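# Place carton upright on the low platform

## Task

Put the carton down on the low platform so that no part of it sticks out past the platform's edge, and so that the arrows printed on it point upward, away from the platform.

## Robot and tools

Robot: two arms, left_arm and right_arm, each ending in a five-finger hand (a left hand on left_arm, a right hand on right_arm). Base poses in the scene frame: left_arm at (-0.058, +0.524, 0) m, right_arm at (-0.010, -0.380, 0) m, each turned slightly about z. A post stands on the floor behind the arms.

Frames. Reported positions, orientations (quat_wxyz), velocities and the Hand target are in the scene frame: origin at table-top height midway between the arms, +z up, +x out over the table, +y toward left_arm. Pose offsets you send are expressed in each arm's current Hand target axes. The hand point sits 0.05 m in front of the palm and 0.15 m from the wrist face; its +z runs along the straight fingers, +y out of the palm, +x across the palm away from the thumb on the right hand but toward the thumb on the left hand. Fingers extend 0.06 to 0.07 m past the point. With fingers level the wrist can hang below the hand and reach the table first. A bracket on the little-finger side of the wrist can strike things.

The 28-number row (every number in [-1, 1]), one row covering both arms: left dx, dy, dz, rx, ry, rz; left little, ring, middle, index, thumb_bend, thumb_turn, force_limit, speed; then the same fourteen for the right arm. Pose numbers are offsets, not poses: they count from the Hand target at the start of the action or move, with 1.0 equal to 0.6 m or 180 degrees; rx, ry, rz form one rotation vector. Zeros for the six pose numbers request no motion. Finger numbers are absolute targets: +1 open/straight, -1 closed; thumb_turn -1 puts the thumb opposite the fingers, +1 beside the palm. force_limit maps -1..+1 to about 0..10 N (0..15 N for the two thumb motors); speed rises linearly from near zero at -1 to full at +0.48. There is no 'no change' value: to keep a hand as it is, resend the last eight hand numbers you used (or, before any, its hand_measured six plus hand_force_limit and hand_speed). An opposed thumb and fingers hold objects roughly 0.035 to 0.065 m thick. Close at speed -0.94 or lower for a gentle grip. To squeeze harder, raise force_limit and send a more closed target.

Tools.
execute_actions(actions, cameras): actions is a list of actions, each a list of up to 15 rows, one per 1/30 s step; a short action repeats its final row up to step 15. Every row in an action counts from that action's starting Hand target, and the next action starts afresh, so a repeated offset moves further. An empty actions list returns camera images.
move(target, speed, blend, stop_force, zero, blocking, cameras): target is one 28-number row or a list of up to 15 rows; all offsets in a list count from the same starting Hand targets. speed in m/s, 0.002 to 3.6, default 0.25 (turn rate twice that in rad/s). blend in m rounds corners of a list. stop_force in N (3 to 120) ends an arm's path when its wrist sensor feels that much push against the motion; then the hand backs off slightly and its Hand target becomes that spot. With stop_force, every row must carry identical hand numbers, and blocking=false is not allowed. zero (default true) rezeroes the force reference before the move. Paths are straight and ignore obstacles and the other arm; a move is refused if the wrist would pass too near its own base axis.
wait(seconds): lets time pass with no new commands. stop(): brakes a running move. zoom_image(camera, region): camera is cam_high or cam_low, region [x0, y0, x1, y1] pixels, at most 504 by 504. show_instructions(): shows the reference pages. zero_wrist_force(arm): rezeroes that arm's sensor. finished_scene(): ends the scene permanently.

Results. Each gives per-arm end_effector_position (m), quat, velocities, Hand target, joint positions and torques, Wrist force and Wrist torque (in the hand's own axes, plus the peak since last shown), and hand_measured, hand_stopped_by (moving, target, force, stalled, fault) and hand_load_n in the motor order above. A lost grip shows as hand_load_n dropping to about 0. A move adds a 'move:' line: done, off_target, moving, held or fault, and limits such as paced or held. The hand often rests short of its Hand target; the next offset can make up the gap. Orientation commands are clipped to 32 degrees from the measured one per step. Cameras: cam_high and cam_low, each 896x504.

Avoid: dropping the carton even a few millimetres, releasing it while it moves, fast impacts, and commanding targets beyond firm contact, since the arms are stiff. Outside force near 150 N or excess joint torque (wrist joints about 25.4 N m) stops an arm for 10 s; any contact between the two arms can end the scene. Nothing may fall off the table or be left off it. Long holding or straining heats motors (MOTOR HOT at 70 °C, brake stop at 85 °C). Loose objects may occasionally be nudged by the scene itself. The carton must remain correctly placed after the robot lets go.

Each tool is called after "Call:" by a JSON object that holds its "api" and its "payload", one argument or row to a line.

Reference images:

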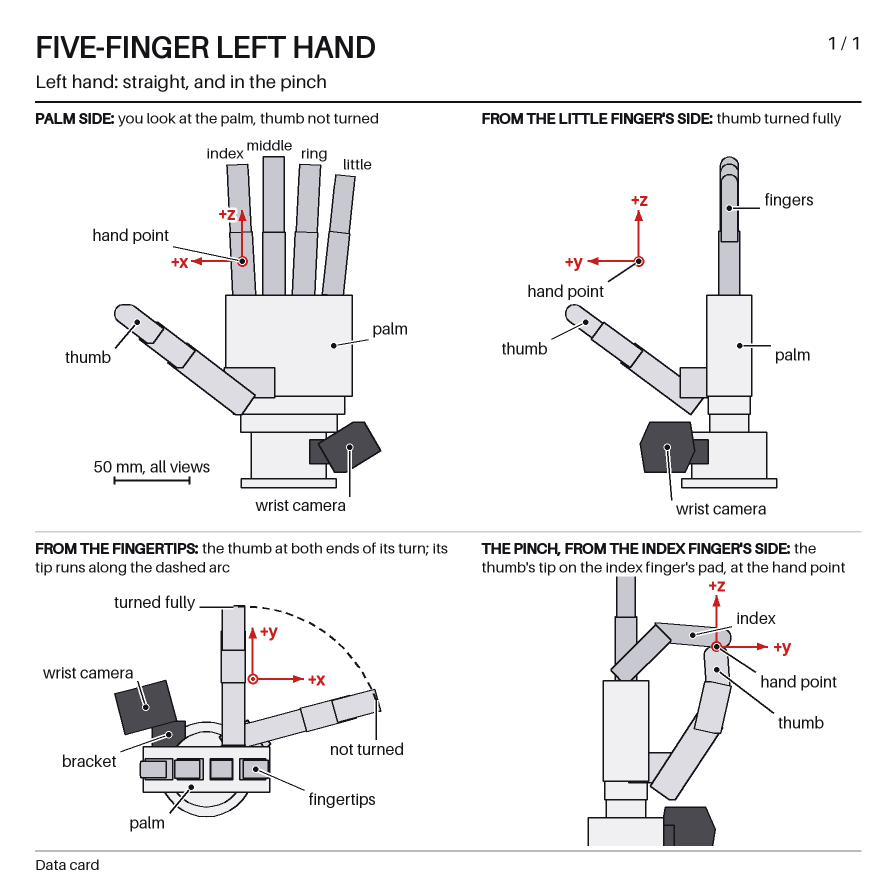

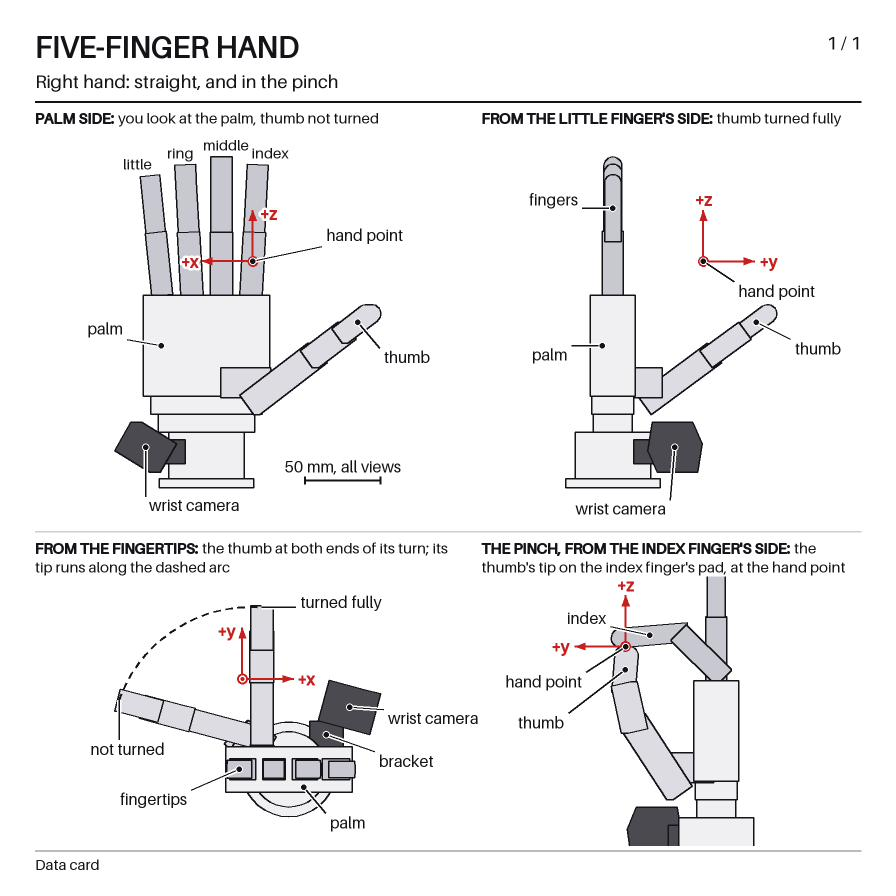

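## Session

Call:
{"api": "execute_actions", "payload": {
  "actions": [],
  "cameras": ["all"]
}}

Scene clock: 0.00 s.
left_arm: end_effector_position=(+0.3259, +0.3810, +0.1875) hand_measured=(+1.000, +1.000, +1.000, +1.000, +1.000, +1.000) hand_load_n=(+0.0, +0.0, +0.0, +0.0, +0.0, +0.0) hand_stopped_by=(target, target, target, target, target, target) hand_force_limit=0.00 hand_speed=-0.80 end_effector_quat_wxyz=(+0.095, -0.336, +0.928, +0.127) | right_arm: end_effector_position=(+0.3840, -0.3747, +0.2925) hand_measured=(+1.000, +1.000, +1.000, +1.000, +1.000, +1.000) hand_load_n=(+0.0, +0.0, +0.0, +0.0, +0.0, +0.0) hand_stopped_by=(target, target, target, target, target, target) hand_force_limit=0.00 hand_speed=-0.80 end_effector_quat_wxyz=(+0.078, +0.874, +0.464, -0.120)
Joint positions: left_arm=[2.871 -2.048 -1.392 1.884 -1.889 3.774] | right_arm=[0.035 -1.322 1.491 1.54 1.825 0.593]
Joint velocities: within noise
Joint torques (N m): no reading
Wrist force (N): no reading
Wrist torque (N m): no reading
Wrist force, peak (N): no reading
Hand target: left_arm +0.3259, +0.3810, +0.1875; +0.095, -0.336, +0.928, +0.127 | right_arm +0.3840, -0.3747, +0.2925; +0.078, +0.874, +0.464, -0.120

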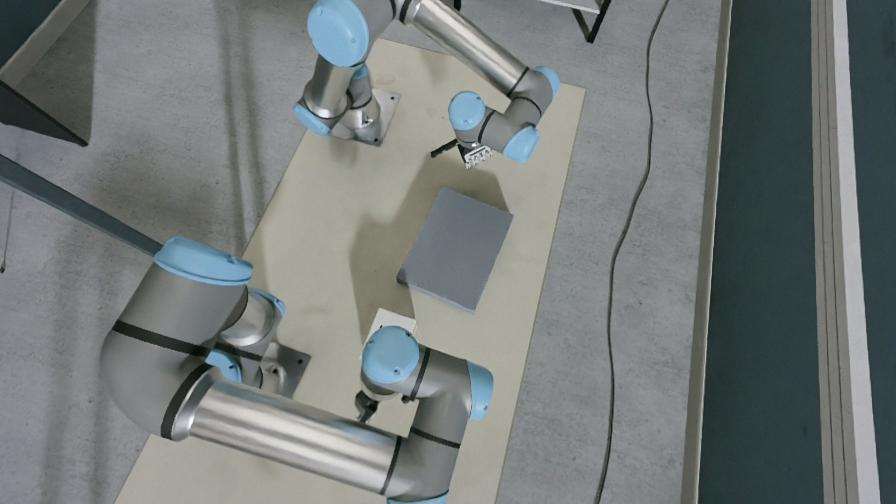

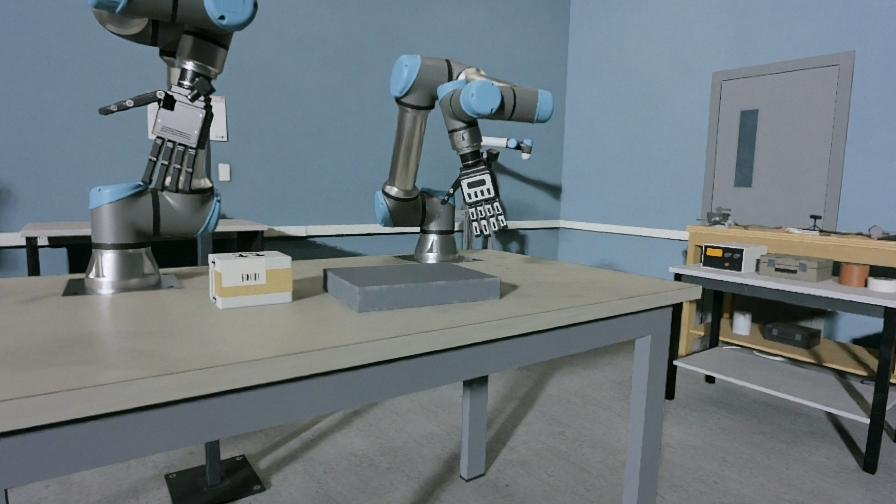

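Call:
{"api": "zoom_image", "payload": {
  "camera": "cam_low",
  "region": [180, 220, 340, 330]
}}

Call:
{"api": "zoom_image", "payload": {
  "camera": "cam_high",
  "region": [320, 280, 460, 430]
}}

Scaled by 3.150 from the camera's image (finer frame: 1280x720).

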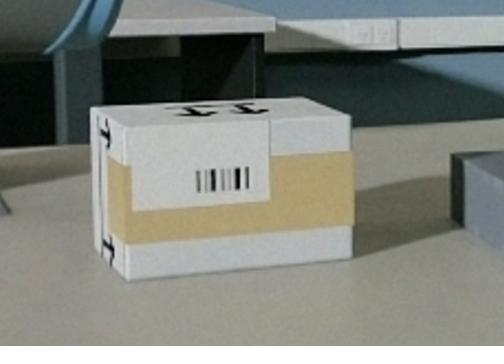

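Scaled by 3.360 from the camera's image (finer frame: 1280x720).

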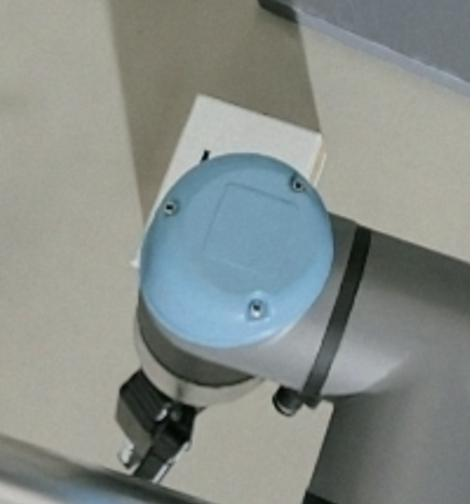

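Call:
{"api": "zoom_image", "payload": {
  "camera": "cam_low",
  "region": [205, 240, 300, 315]
}}

Call:
{"api": "zoom_image", "payload": {
  "camera": "cam_high",
  "region": [380, 170, 530, 330]
}}

Scaled by 5.305 from the camera's image (finer frame: 1280x720).

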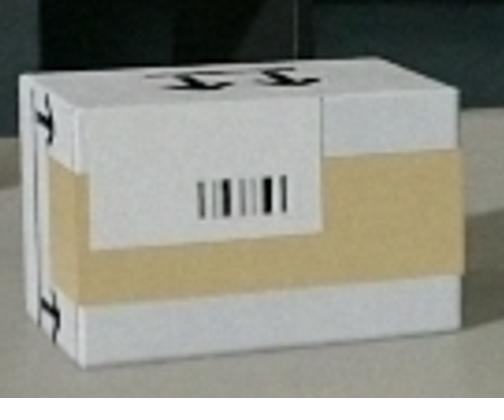

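Scaled by 3.150 from the camera's image (finer frame: 1280x720).

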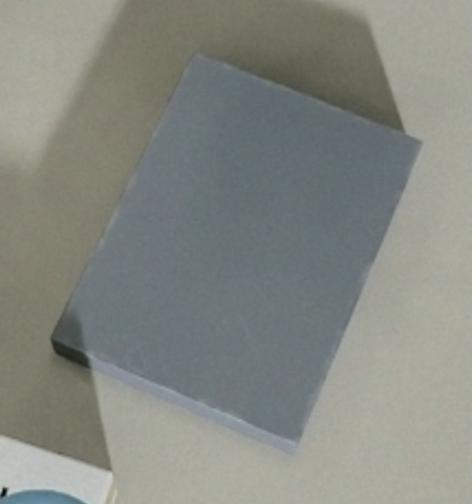

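Call:
{"api": "move", "payload": {
  "target": [-0.0437, 0.0287, -0.158, -0.079, 0.1055, -0.770, 1, 1, 1, 1, 1, 1, 0, -0.8, -0.380, -0.0205, 0.0072, -0.0935, 0.061, -0.683, 1, 1, 1, 1, 1, 1, 0, -0.8],
  "speed": 0.35,
  "cameras": ["all"]
}}

Scene clock: 227.80 s.
left_arm: end_effector_position=(+0.3260, +0.3811, +0.2873) hand_measured=(+1.000, +1.000, +1.000, +1.000, +1.000, +1.000) hand_load_n=(+0.0, +0.0, +0.0, +0.0, +0.0, +0.0) hand_stopped_by=(target, target, target, target, target, target) hand_force_limit=0.00 hand_speed=-0.80 end_effector_quat_wxyz=(+0.000, +1.000, -0.001, -0.001) | right_arm: end_effector_position=(+0.2499, -0.5496, +0.3525) hand_measured=(+1.000, +1.000, +1.000, +1.000, +1.000, +1.000) hand_load_n=(+0.0, +0.0, +0.0, +0.0, +0.0, +0.0) hand_stopped_by=(target, target, target, target, target, target) hand_force_limit=0.00 hand_speed=-0.80 end_effector_quat_wxyz=(+0.000, +0.001, +1.000, -0.001)
Joint positions: left_arm=[3.264 -1.684 -1.577 1.689 -1.571 1.72] | right_arm=[-1.156 -1.564 1.524 1.61 1.572 -2.778]
Joint torques (N m): left_arm=[-9.19 34.87 7.48 -0.1 2.61 -1.36] | right_arm=[-8.61 -7.72 -33.63 3.95 -2.63 -1.43]
Wrist force (N): left_arm=[0.6 -0.1 0.1] | right_arm=[0.1 0.2 0.2]
Wrist torque (N m): left_arm=[0.00 -0.03 0.16] | right_arm=[0.00 -0.04 0.03]
Wrist force, peak (N): left_arm=[0.9 0.0 0.2] | right_arm=[-0.5 0.7 -0.3]
Hand target: left_arm +0.3260, +0.3811, +0.2874; +0.000, +1.000, -0.001, -0.001 | right_arm +0.2499, -0.5496, +0.3525; +0.000, +0.001, +1.000, -0.001
Off the commanded pose: left_arm 0.000 m, 0 deg | right_arm 0.000 m, 0 deg.
move: done

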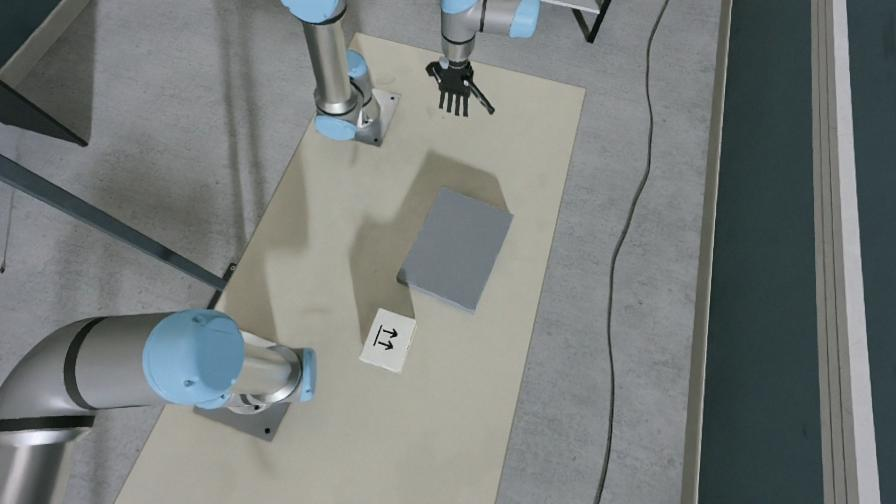

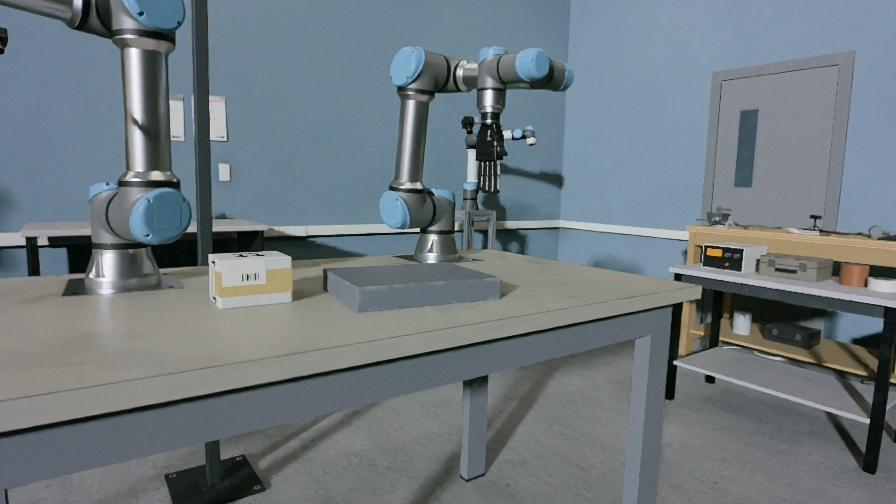

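Call:
{"api": "zoom_image", "payload": {
  "camera": "cam_high",
  "region": [340, 290, 440, 390]
}}

Scaled by 5.040 from the camera's image (finer frame: 1280x720).

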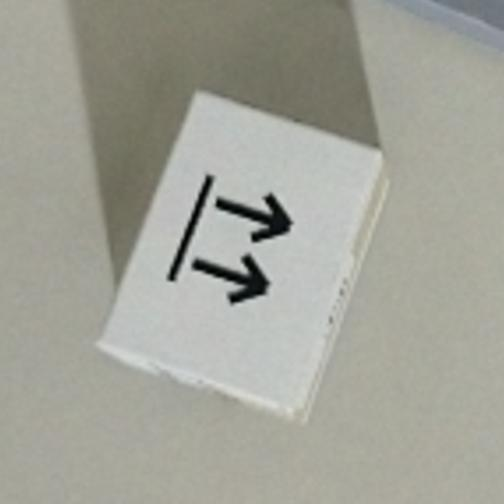

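Call:
{"api": "move", "payload": {
  "target": [0.0458, 0.830, 0.112, 0, -0.0278, 0, 1, 1, 1, 1, 1, 1, -0.4, -0.5, -0.1725, 0.416, 0.428, 0, 0.0278, 0, 0.6, 0.6, 0.6, 0.6, 1, 1, -0.4, -0.5],
  "speed": 0.25,
  "cameras": ["all"]
}}

Scene clock: 530.07 s.
left_arm: end_effector_position=(+0.3516, -0.1156, +0.2193) hand_measured=(+1.000, +1.000, +1.000, +1.000, +1.000, +1.000) hand_load_n=(+0.0, +0.0, +0.0, +0.0, +0.0, +0.0) hand_stopped_by=(target, target, target, target, target, target) hand_force_limit=-0.40 hand_speed=-0.50 end_effector_quat_wxyz=(+0.057, +0.998, +0.003, -0.011) | right_arm: end_effector_position=(+0.3540, -0.3006, +0.0954) hand_measured=(+0.600, +0.600, +0.600, +0.600, +1.000, +1.000) hand_load_n=(+0.0, +0.0, +0.0, +0.5, +0.0, +0.0) hand_stopped_by=(target, target, target, target, target, target) hand_force_limit=-0.40 hand_speed=-0.50 end_effector_quat_wxyz=(-0.044, +0.001, +0.999, -0.001)
Joint positions: left_arm=[2.354 -2.741 -0.035 1.269 -1.474 0.798] | right_arm=[-0.275 -1.302 1.937 1.018 1.6 -1.895]
Joint torques (N m): left_arm=[-9.87 53.75 28.89 -2.43 2.76 -1.17] | right_arm=[6.5 -13.41 -28.73 0.49 2.85 1.16]
Wrist force (N): left_arm=[0.7 0.1 -0.3] | right_arm=[0.1 0.3 0.3]
Wrist torque (N m): left_arm=[0.04 -0.02 0.12] | right_arm=[0.02 -0.07 -0.10]
Wrist force, peak (N): left_arm=[1.1 -1.2 0.2] | right_arm=[-0.4 0.9 0.7]
Hand target: left_arm +0.3526, -0.1170, +0.2199; +0.000, +0.999, -0.001, -0.044 | right_arm +0.3540, -0.3006, +0.0953; -0.044, +0.001, +0.999, -0.001
Off the commanded pose: left_arm 0.002 m, 8 deg | right_arm 0.000 m, 0 deg.
elbow stopped short (left arm): the move would have taken joint 3 (elbow) straighter than the controller allows.
move: off_target (left_arm)

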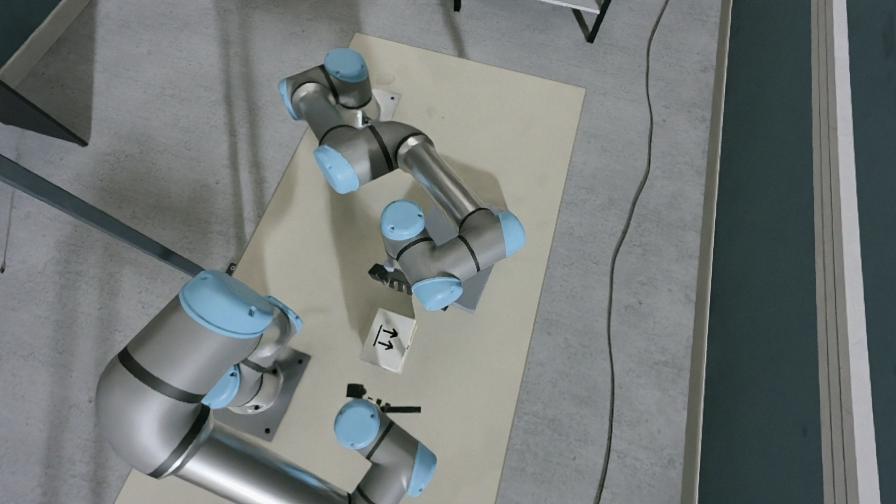

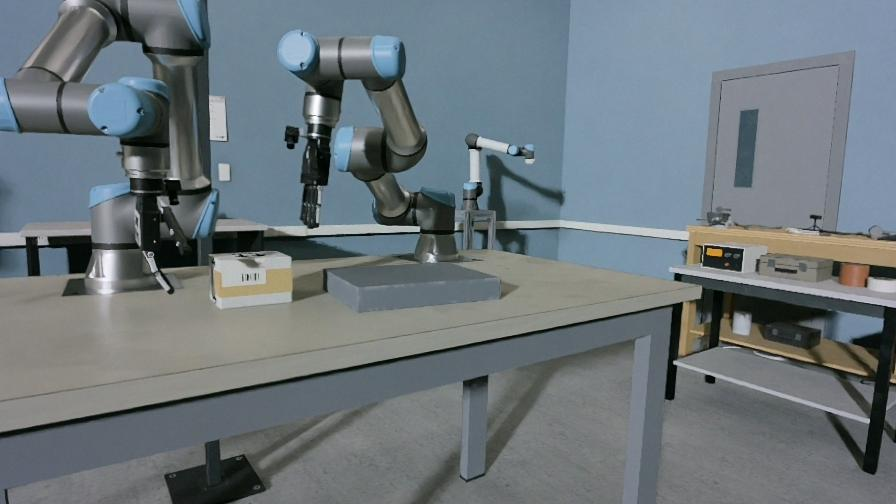

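Call:
{"api": "move", "payload": {
  "target": [
    [-0.170, -0.362, 0.0149, 0, 0, 0, 1, 1, 1, 1, 1, 1, -0.4, -0.5, 0.0182, 0, -0.2075, 0, 0, 0, 0.6, 0.6, 0.6, 0.6, 1, 1, -0.4, -0.5],
    [-0.170, -0.362, 0.0149, 0, 0, 0, 1, 1, 1, 1, 1, 1, -0.4, -0.5, -0.0913, 0.1667, -0.217, 0.022, -0.022, -0.4996, 0.6, 0.6, 0.6, 0.6, 1, 1, -0.4, -0.5]
  ],
  "speed": 0.3,
  "blend": 0.02,
  "cameras": ["all"]
}}

Scene clock: 591.43 s.
left_arm: end_effector_position=(+0.2505, +0.1004, +0.2201) hand_measured=(+1.000, +1.000, +1.000, +1.000, +1.000, +1.000) hand_load_n=(+0.0, +0.0, +0.0, +0.0, +0.0, -0.5) hand_stopped_by=(target, target, target, target, target, target) hand_force_limit=-0.40 hand_speed=-0.50 end_effector_quat_wxyz=(+0.000, +0.999, -0.001, -0.044) | right_arm: end_effector_position=(+0.4202, -0.2006, +0.2201) hand_measured=(+0.600, +0.600, +0.600, +0.600, +1.000, +1.000) hand_load_n=(+0.0, +0.0, +0.0, +0.0, +0.0, +0.0) hand_stopped_by=(target, target, target, target, target, target) hand_force_limit=-0.40 hand_speed=-0.50 end_effector_quat_wxyz=(+0.000, +0.706, -0.708, +0.001)
Joint positions: left_arm=[2.524 -1.98 -1.386 1.721 -1.522 0.981] | right_arm=[0.086 -1.062 1.223 1.409 1.572 -3.106]
Joint torques (N m): left_arm=[9.29 49.78 7.29 -0.22 2.78 1.66] | right_arm=[6.57 -25.22 -32.3 4.25 -2.82 -1.24]
Wrist force (N): left_arm=[0.5 -0.4 0.1] | right_arm=[0.0 0.1 0.3]
Wrist torque (N m): left_arm=[-0.04 -0.03 -0.02] | right_arm=[0.01 -0.03 0.04]
Wrist force, peak (N): left_arm=[0.0 -1.4 0.4] | right_arm=[0.1 0.3 1.0]
Hand target: left_arm +0.2505, +0.1004, +0.2201; +0.000, +0.999, -0.001, -0.044 | right_arm +0.4202, -0.2006, +0.2201; +0.000, +0.706, -0.708, +0.001
Off the commanded pose: left_arm 0.000 m, 0 deg | right_arm 0.000 m, 0 deg.
move: done

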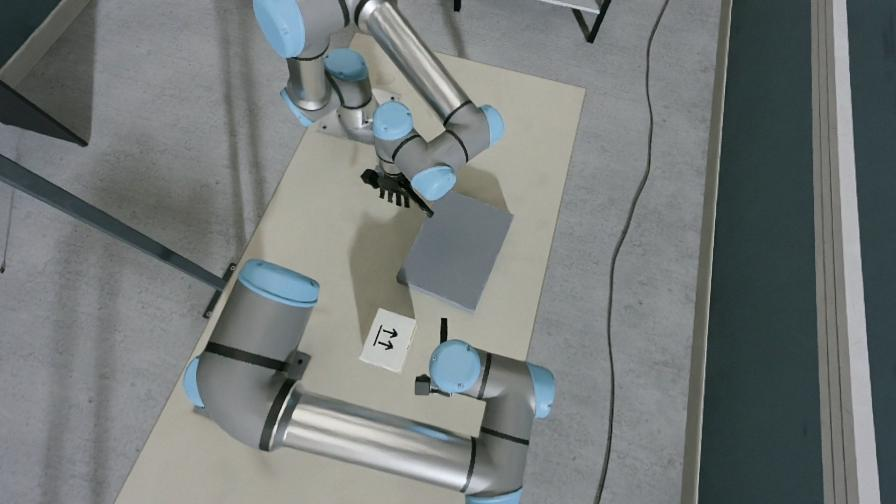

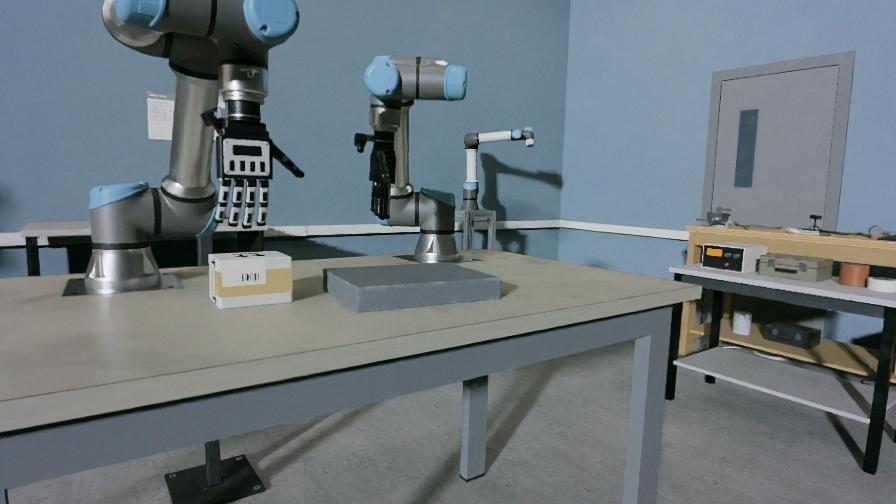

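Call:
{"api": "move", "payload": {
  "target": [0,0,0,0,0,0, 1, 1, 1, 1, 1, 1, -0.4, -0.5, -0.0852, 0.017, 0.2118, 0, 0, 0, 0.6, 0.6, 0.6, 0.6, 1, 1, -0.4, -0.5],
  "speed": 0.15,
  "cameras": ["all"]
}}

Call:
{"api": "zoom_image", "payload": {
  "camera": "cam_low",
  "region": [180, 180, 360, 330]
}}

Scene clock: 602.63 s.
left_arm: end_effector_position=(+0.2505, +0.1004, +0.2201) hand_measured=(+1.000, +1.000, +1.000, +1.000, +1.000, +1.000) hand_load_n=(+0.0, +0.0, +0.0, +0.0, +0.0, +0.0) hand_stopped_by=(target, target, target, target, target, target) hand_force_limit=-0.40 hand_speed=-0.50 end_effector_quat_wxyz=(+0.000, +0.999, -0.001, -0.044) | right_arm: end_effector_position=(+0.4102, -0.1497, +0.0932) hand_measured=(+0.600, +0.600, +0.600, +0.600, +1.000, +1.000) hand_load_n=(+0.0, +0.0, +0.0, +0.0, +0.0, +0.0) hand_stopped_by=(target, target, target, target, target, target) hand_force_limit=-0.40 hand_speed=-0.50 end_effector_quat_wxyz=(+0.000, +0.706, -0.708, +0.001)
Joint positions: left_arm=[2.524 -1.98 -1.386 1.721 -1.522 0.981] | right_arm=[0.189 -0.952 1.386 1.137 1.572 -3.003]
Joint torques (N m): left_arm=[10.76 48.38 6.93 -0.27 2.71 1.55] | right_arm=[7.6 -30.31 -4.36 0.37 1.46 1.17]
Wrist force (N): left_arm=[0.5 -0.4 0.0] | right_arm=[0.0 0.4 0.4]
Wrist torque (N m): left_arm=[-0.04 -0.02 -0.03] | right_arm=[-0.01 -0.01 -0.08]
Wrist force, peak (N): left_arm=[0.6 -0.7 0.0] | right_arm=[-0.5 0.5 1.0]
Hand target: left_arm +0.2505, +0.1004, +0.2201; +0.000, +0.999, -0.001, -0.044 | right_arm +0.4102, -0.1496, +0.0930; +0.000, +0.706, -0.708, +0.001
Off the commanded pose: left_arm 0.000 m, 0 deg | right_arm 0.000 m, 0 deg.
move: done

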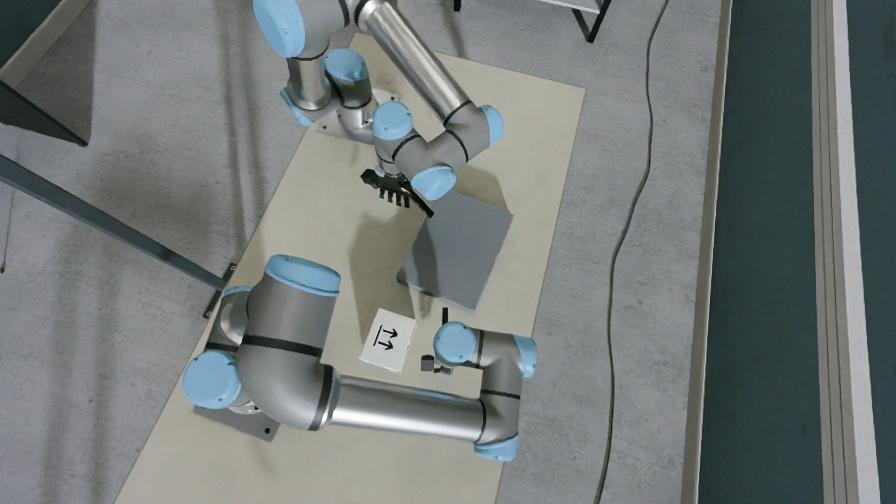

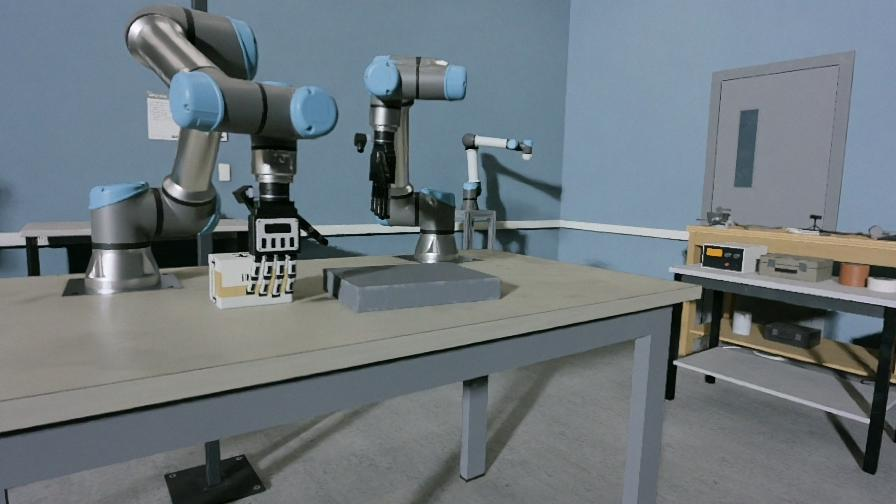

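Scaled by 2.800 from the camera's image (finer frame: 1280x720).

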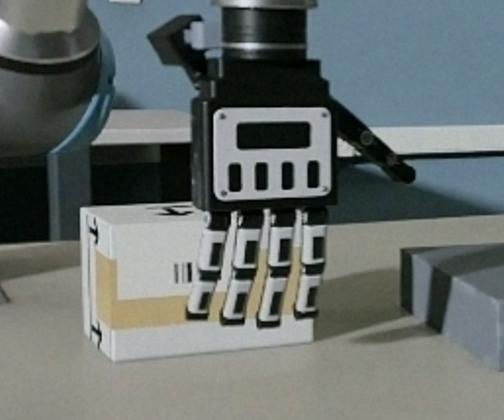

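Call:
{"api": "move", "payload": {
  "target": [0,0,0,0,0,0, 1, 1, 1, 1, 1, 1, -0.4, -0.5, 0, 0.2567, 0, 0, 0, 0, 0.6, 0.6, 0.6, 0.6, 1, 1, -0.4, -0.5],
  "speed": 0.025,
  "stop_force": 12,
  "cameras": ["all"]
}}

Call:
{"api": "zoom_image", "payload": {
  "camera": "cam_high",
  "region": [320, 260, 480, 400]
}}

Scene clock: 622.93 s.
left_arm: end_effector_position=(+0.2505, +0.1004, +0.2201) hand_measured=(+1.000, +1.000, +1.000, +1.000, +1.000, +1.000) hand_load_n=(+0.0, +0.0, -0.5, +0.0, -0.5, +0.0) hand_stopped_by=(target, target, target, target, target, target) hand_force_limit=-0.40 hand_speed=-0.50 end_effector_quat_wxyz=(+0.000, +0.999, -0.001, -0.044) | right_arm: end_effector_position=(+0.2562, -0.1492, +0.0929) hand_measured=(+0.600, +0.600, +0.600, +0.600, +1.000, +1.000) hand_load_n=(+0.0, +0.0, +0.5, +0.0, -0.5, +0.0) hand_stopped_by=(target, target, target, target, target, target) hand_force_limit=-0.40 hand_speed=-0.50 end_effector_quat_wxyz=(+0.000, +0.706, -0.708, +0.001)
Joint positions: left_arm=[2.524 -1.98 -1.386 1.721 -1.522 0.981] | right_arm=[0.25 -1.247 1.849 0.969 1.572 -2.943]
Joint torques (N m): left_arm=[9.43 49.39 7.57 -0.49 2.66 1.52] | right_arm=[7.53 -33.72 -1.41 0.67 -2.15 1.07]
Wrist force (N): left_arm=[0.5 -0.4 0.1] | right_arm=[-0.1 -0.7 0.2]
Wrist torque (N m): left_arm=[-0.05 -0.02 -0.02] | right_arm=[-0.02 -0.02 -0.12]
Wrist force, peak (N): left_arm=[0.7 -0.6 0.0] | right_arm=[-0.2 -1.1 -0.4]
Hand target: left_arm +0.2505, +0.1004, +0.2201; +0.000, +0.999, -0.001, -0.044 | right_arm +0.2562, -0.1492, +0.0929; +0.000, +0.706, -0.708, +0.001
Off the commanded pose: left_arm 0.000 m, 0 deg | right_arm 0.000 m, 0 deg.
move: done

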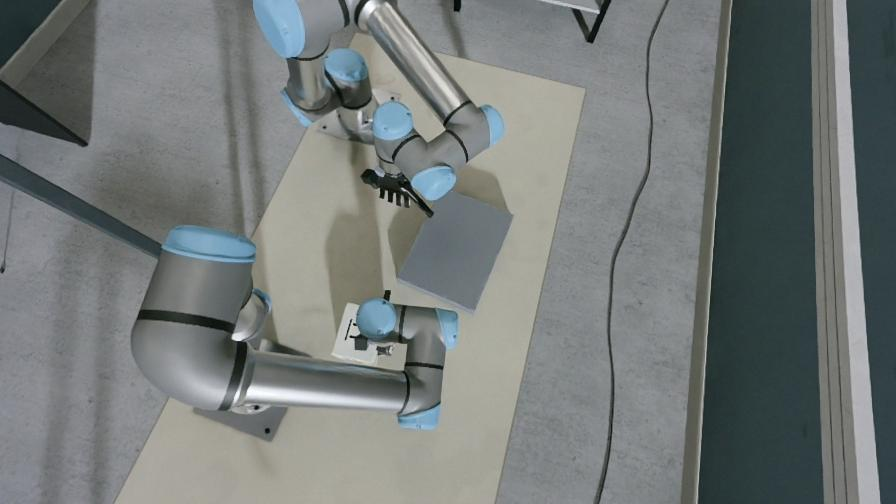

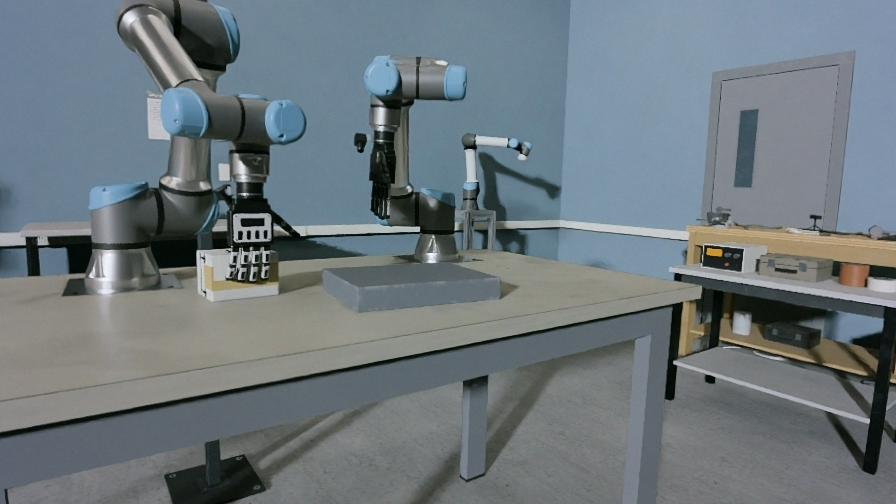

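Scaled by 3.150 from the camera's image (finer frame: 1280x720).

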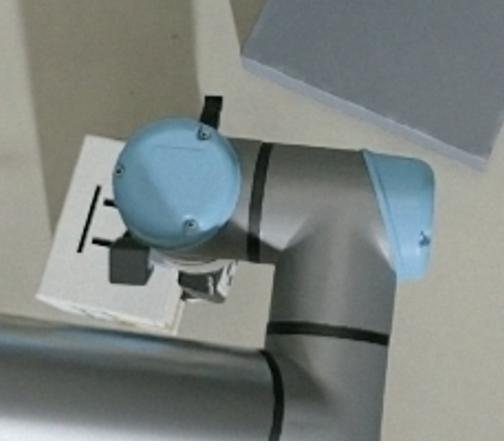

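Call:
{"api": "move", "payload": {
  "target": [
    [0,0,0,0,0,0, 1, 1, 1, 1, 1, 1, -0.4, -0.5, 0,-0.0833,0,0,0,0, 0.6, 0.6, 0.6, 0.6, 1, 1, -0.4, -0.5],
    [0,0,0,0,0,0, 1, 1, 1, 1, 1, 1, -0.4, -0.5, 0,-0.1,-0.2617,0,0,0, 0.6, 0.6, 0.6, 0.6, 1, 1, -0.4, -0.5],
    [0.0568,0.3117,0.0285,0,-0.0556,0, 1, 1, 1, 1, 1, 1, -0.4, -0.5, 0.268,-0.0447,-0.2618,-0.0654,0.0654,0.4970, 0.6, 0.6, 0.6, 0.6, 1, 1, -0.4, -0.5]
  ],
  "speed": [0.1, 0.3, 0.3],
  "blend": 0.02,
  "cameras": ["all"]
}}

Call:
{"api": "zoom_image", "payload": {
  "camera": "cam_high",
  "region": [300, 220, 460, 380]
}}

Scene clock: 706.30 s.
left_arm: end_effector_position=(+0.2826, -0.0866, +0.2000) hand_measured=(+1.000, +1.000, +1.000, +1.000, +1.000, +1.000) hand_load_n=(-0.5, +0.0, +0.0, +0.0, +0.0, +0.0) hand_stopped_by=(target, target, target, target, target, target) hand_force_limit=-0.40 hand_speed=-0.50 end_effector_quat_wxyz=(+0.000, +0.991, -0.001, -0.131) | right_arm: end_effector_position=(+0.2825, -0.3098, +0.2502) hand_measured=(+0.600, +0.600, +0.600, +0.600, +1.000, +1.000) hand_load_n=(+0.0, +0.0, +0.0, +0.0, +0.0, +0.0) hand_stopped_by=(target, target, target, target, target, target) hand_force_limit=-0.40 hand_speed=-0.50 end_effector_quat_wxyz=(-0.130, +0.002, +0.991, +0.000)
Joint positions: left_arm=[2.347 -2.587 -0.44 1.265 -1.389 0.82] | right_arm=[-0.334 -1.525 1.812 1.527 1.669 -1.943]
Joint torques (N m): left_arm=[-8.97 50.13 30.94 -4.63 -1.85 -1.29] | right_arm=[-8.18 -24.42 -3.76 4.53 3.03 1.07]
Wrist force (N): left_arm=[0.2 -0.4 0.0] | right_arm=[-0.1 0.9 0.2]
Wrist torque (N m): left_arm=[-0.04 -0.01 0.15] | right_arm=[0.11 -0.05 -0.11]
Wrist force, peak (N): left_arm=[0.6 -0.7 -0.2] | right_arm=[0.0 0.1 1.4]
Hand target: left_arm +0.2826, -0.0867, +0.2000; +0.000, +0.991, -0.001, -0.131 | right_arm +0.2825, -0.3098, +0.2502; -0.130, +0.002, +0.991, +0.000
Off the commanded pose: left_arm 0.000 m, 0 deg | right_arm 0.000 m, 0 deg.
move: done

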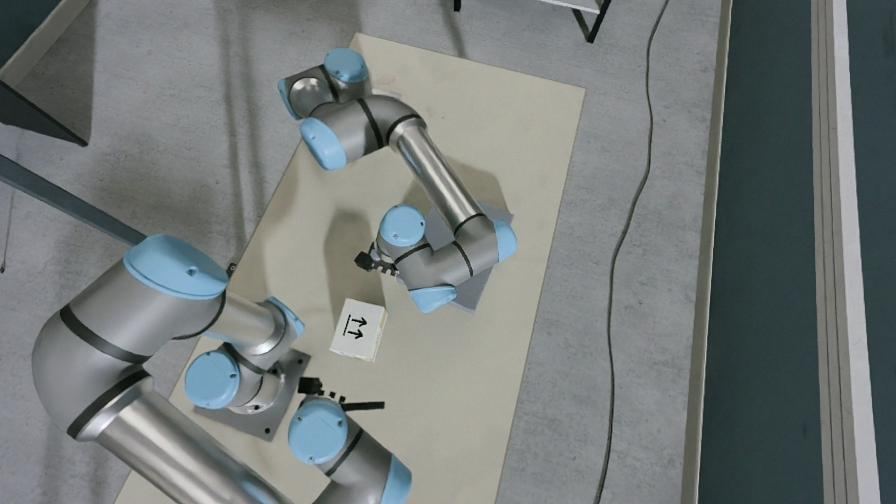

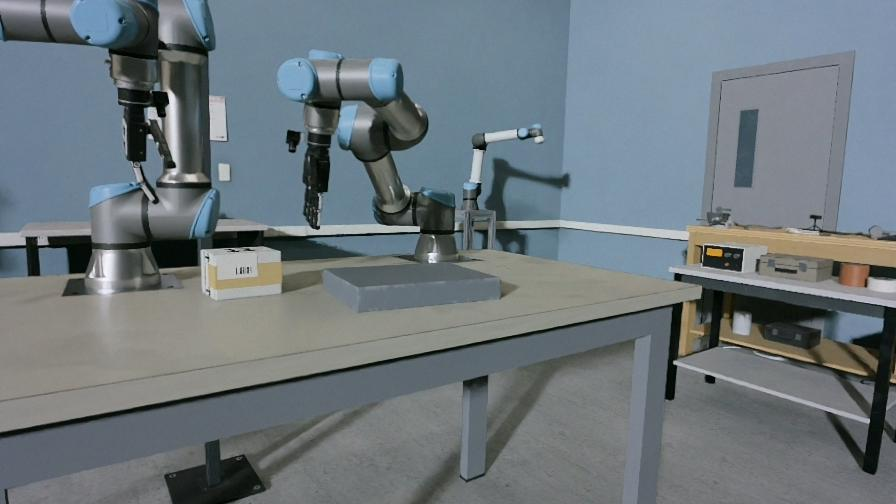

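Scaled by 3.150 from the camera's image (finer frame: 1280x720).

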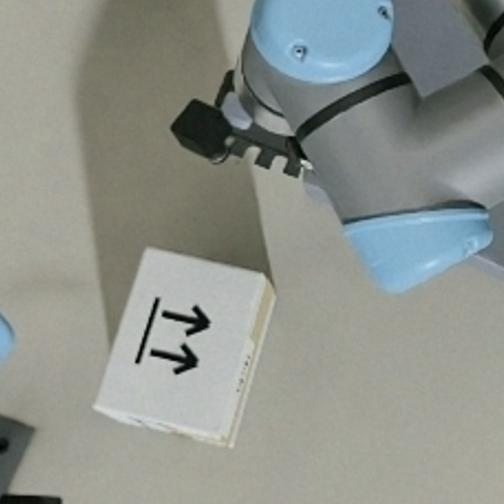

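Call:
{"api": "move", "payload": {
  "target": [0.0395,0,0.1827,0,0,0, 0.6, 0.6, 0.6, 0.6, 1, 1, -0.4, -0.5, -0.0611,0.0163,0.2635,0,0,0, 0.6, 0.6, 0.6, 0.6, 1, 1, -0.4, -0.5],
  "speed": 0.08,
  "cameras": ["all"]
}}

Call:
{"api": "zoom_image", "payload": {
  "camera": "cam_low",
  "region": [130, 180, 350, 330]
}}

Call:
{"api": "zoom_image", "payload": {
  "camera": "cam_high",
  "region": [280, 200, 480, 400]
}}

Scene clock: 754.07 s.
left_arm: end_effector_position=(+0.2770, -0.0866, +0.0881) hand_measured=(+0.600, +0.600, +0.600, +0.600, +1.000, +1.000) hand_load_n=(+0.0, +0.5, +0.0, +0.0, +0.0, +0.0) hand_stopped_by=(target, target, target, target, target, target) hand_force_limit=-0.40 hand_speed=-0.50 end_effector_quat_wxyz=(+0.000, +0.991, -0.001, -0.131) | right_arm: end_effector_position=(+0.2771, -0.3003, +0.0882) hand_measured=(+0.600, +0.600, +0.600, +0.600, +1.000, +1.000) hand_load_n=(+0.0, +0.0, +0.0, -0.5, +0.0, +0.0) hand_stopped_by=(target, target, target, target, target, target) hand_force_limit=-0.40 hand_speed=-0.50 end_effector_quat_wxyz=(-0.130, +0.002, +0.991, +0.000)
Joint positions: left_arm=[2.341 -2.587 -0.726 1.552 -1.388 0.814] | right_arm=[-0.31 -1.338 2.069 1.084 1.663 -1.92]
Joint torques (N m): left_arm=[-8.62 50.74 7.1 -0.07 2.82 -1.27] | right_arm=[7.96 -13.26 -0.22 0.53 -2.56 1.08]
Wrist force (N): left_arm=[0.3 -0.5 0.1] | right_arm=[-0.2 0.9 0.5]
Wrist torque (N m): left_arm=[-0.04 -0.02 0.13] | right_arm=[0.10 -0.03 -0.11]
Wrist force, peak (N): left_arm=[0.4 -0.6 0.1] | right_arm=[-0.1 0.8 0.8]
Hand target: left_arm +0.2770, -0.0866, +0.0880; +0.000, +0.991, -0.001, -0.131 | right_arm +0.2771, -0.3003, +0.0880; -0.130, +0.002, +0.991, +0.000
Off the commanded pose: left_arm 0.000 m, 0 deg | right_arm 0.000 m, 0 deg.
move: done

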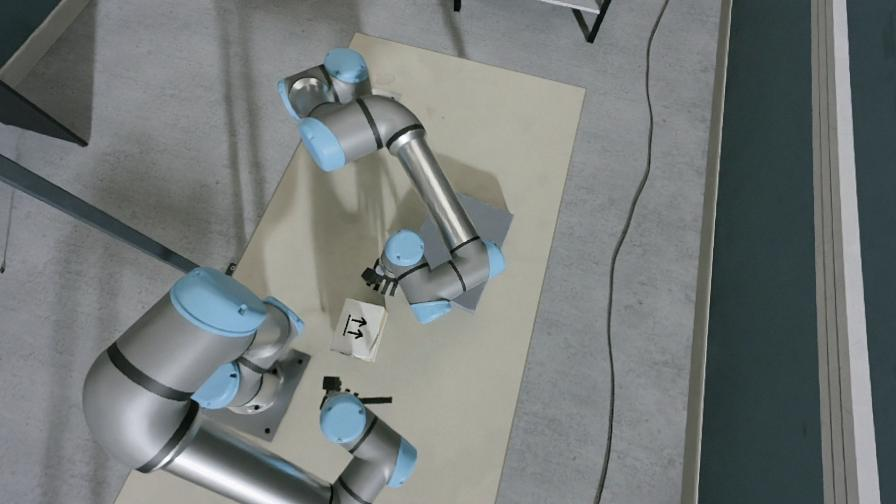

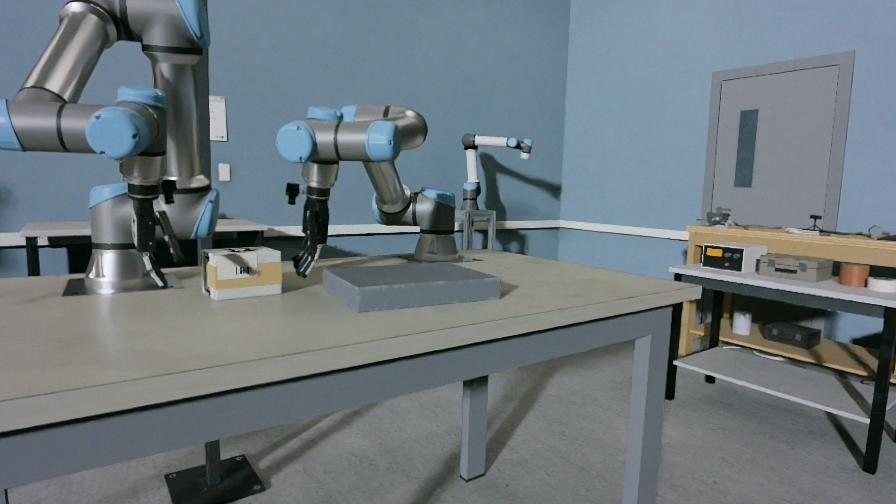

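Scaled by 2.291 from the camera's image (finer frame: 1280x720).

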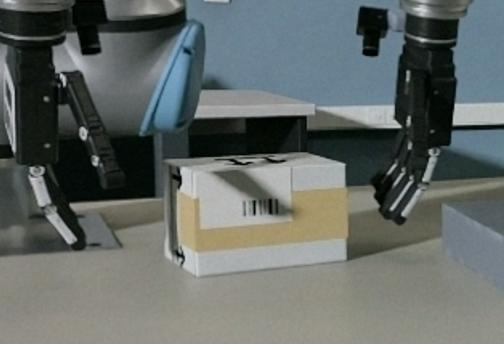

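Scaled by 2.520 from the camera's image (finer frame: 1280x720).

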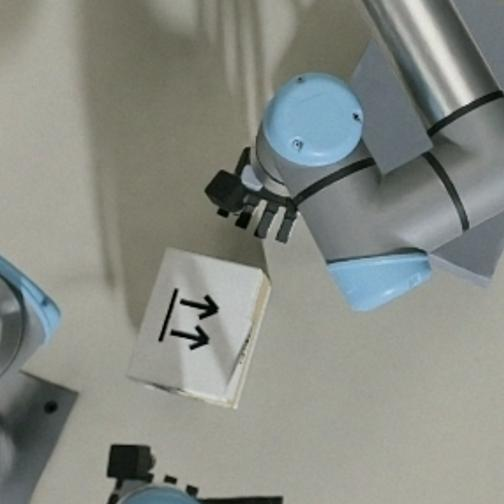

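Call:
{"api": "move", "payload": {
  "target": [0,0,0,0,0,0, 0.6, 0.6, 0.6, 0.6, 1, 1, -0.4, -0.5, 0,0.18,0,0,0,0, 0.6, 0.6, 0.6, 0.6, 1, 1, -0.4, -0.5],
  "speed": 0.025,
  "stop_force": 5,
  "cameras": ["all"]
}}

Call:
{"api": "zoom_image", "payload": {
  "camera": "cam_low",
  "region": [130, 180, 350, 330]
}}

Call:
{"api": "zoom_image", "payload": {
  "camera": "cam_high",
  "region": [280, 200, 480, 400]
}}

Scene clock: 774.87 s.
left_arm: end_effector_position=(+0.2770, -0.0866, +0.0880) hand_measured=(+0.600, +0.600, +0.600, +0.600, +1.000, +1.000) hand_load_n=(+0.0, +0.0, +0.0, +0.0, +0.0, +0.0) hand_stopped_by=(target, target, target, target, target, target) hand_force_limit=-0.40 hand_speed=-0.50 end_effector_quat_wxyz=(+0.000, +0.991, -0.001, -0.131) | right_arm: end_effector_position=(+0.2774, -0.1923, +0.0878) hand_measured=(+0.600, +0.600, +0.600, +0.600, +1.000, +1.000) hand_load_n=(+0.0, +0.5, +0.0, +0.0, +0.0, +0.0) hand_stopped_by=(target, target, target, target, target, target) hand_force_limit=-0.40 hand_speed=-0.50 end_effector_quat_wxyz=(-0.130, +0.002, +0.991, +0.000)
Joint positions: left_arm=[2.341 -2.587 -0.726 1.552 -1.388 0.814] | right_arm=[0.038 -1.283 2.001 1.115 1.576 -1.583]
Joint torques (N m): left_arm=[-6.99 60.86 7.1 -0.35 2.88 -1.28] | right_arm=[7.07 -13.41 -27.15 4.46 -3.14 1.14]
Wrist force (N): left_arm=[0.4 -0.3 0.1] | right_arm=[0.3 -0.8 0.0]
Wrist torque (N m): left_arm=[-0.02 -0.04 0.13] | right_arm=[-0.01 -0.09 -0.13]
Wrist force, peak (N): left_arm=[0.4 -0.5 0.1] | right_arm=[0.1 -1.1 -0.1]
Hand target: left_arm +0.2770, -0.0866, +0.0880; +0.000, +0.991, -0.001, -0.131 | right_arm +0.2774, -0.1923, +0.0878; -0.130, +0.002, +0.991, +0.000
Off the commanded pose: left_arm 0.000 m, 0 deg | right_arm 0.000 m, 0 deg.
move: done

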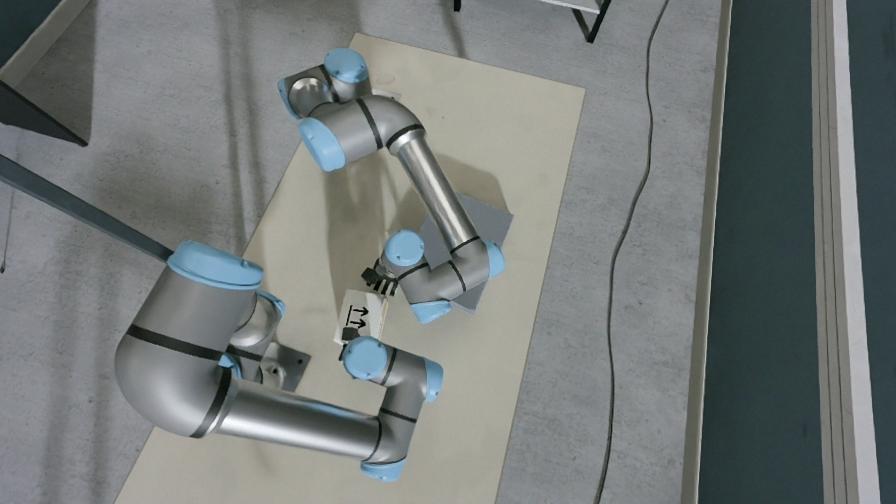

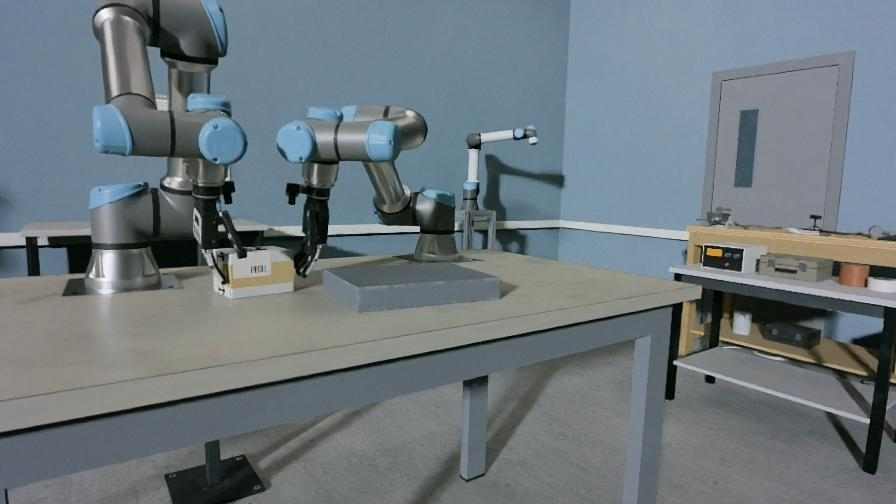

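Scaled by 2.291 from the camera's image (finer frame: 1280x720).

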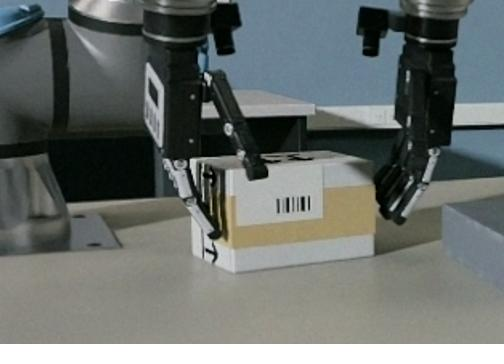

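Scaled by 2.520 from the camera's image (finer frame: 1280x720).

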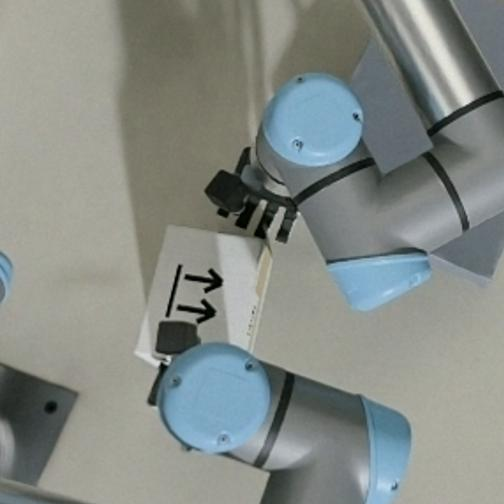

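Call:
{"api": "zoom_image", "payload": {
  "camera": "cam_high",
  "region": [325, 275, 405, 355]
}}

Call:
{"api": "zoom_image", "payload": {
  "camera": "cam_low",
  "region": [190, 230, 320, 310]
}}

Scaled by 6.300 from the camera's image (finer frame: 1280x720).

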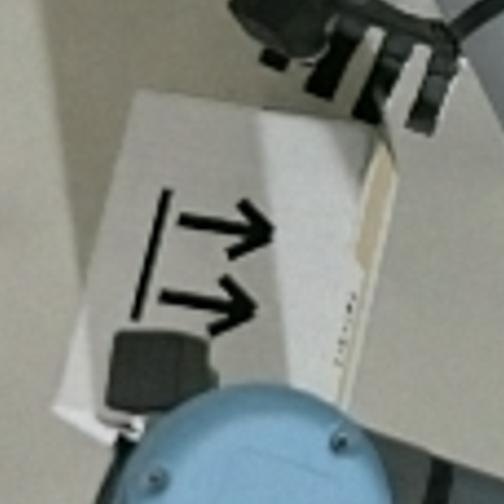

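Scaled by 3.877 from the camera's image (finer frame: 1280x720).

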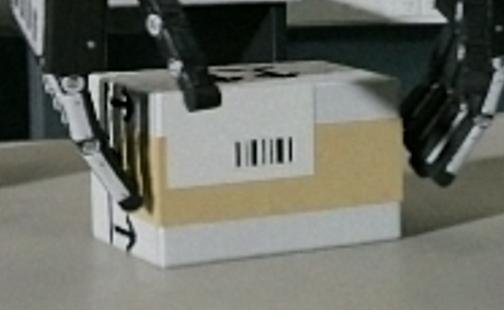

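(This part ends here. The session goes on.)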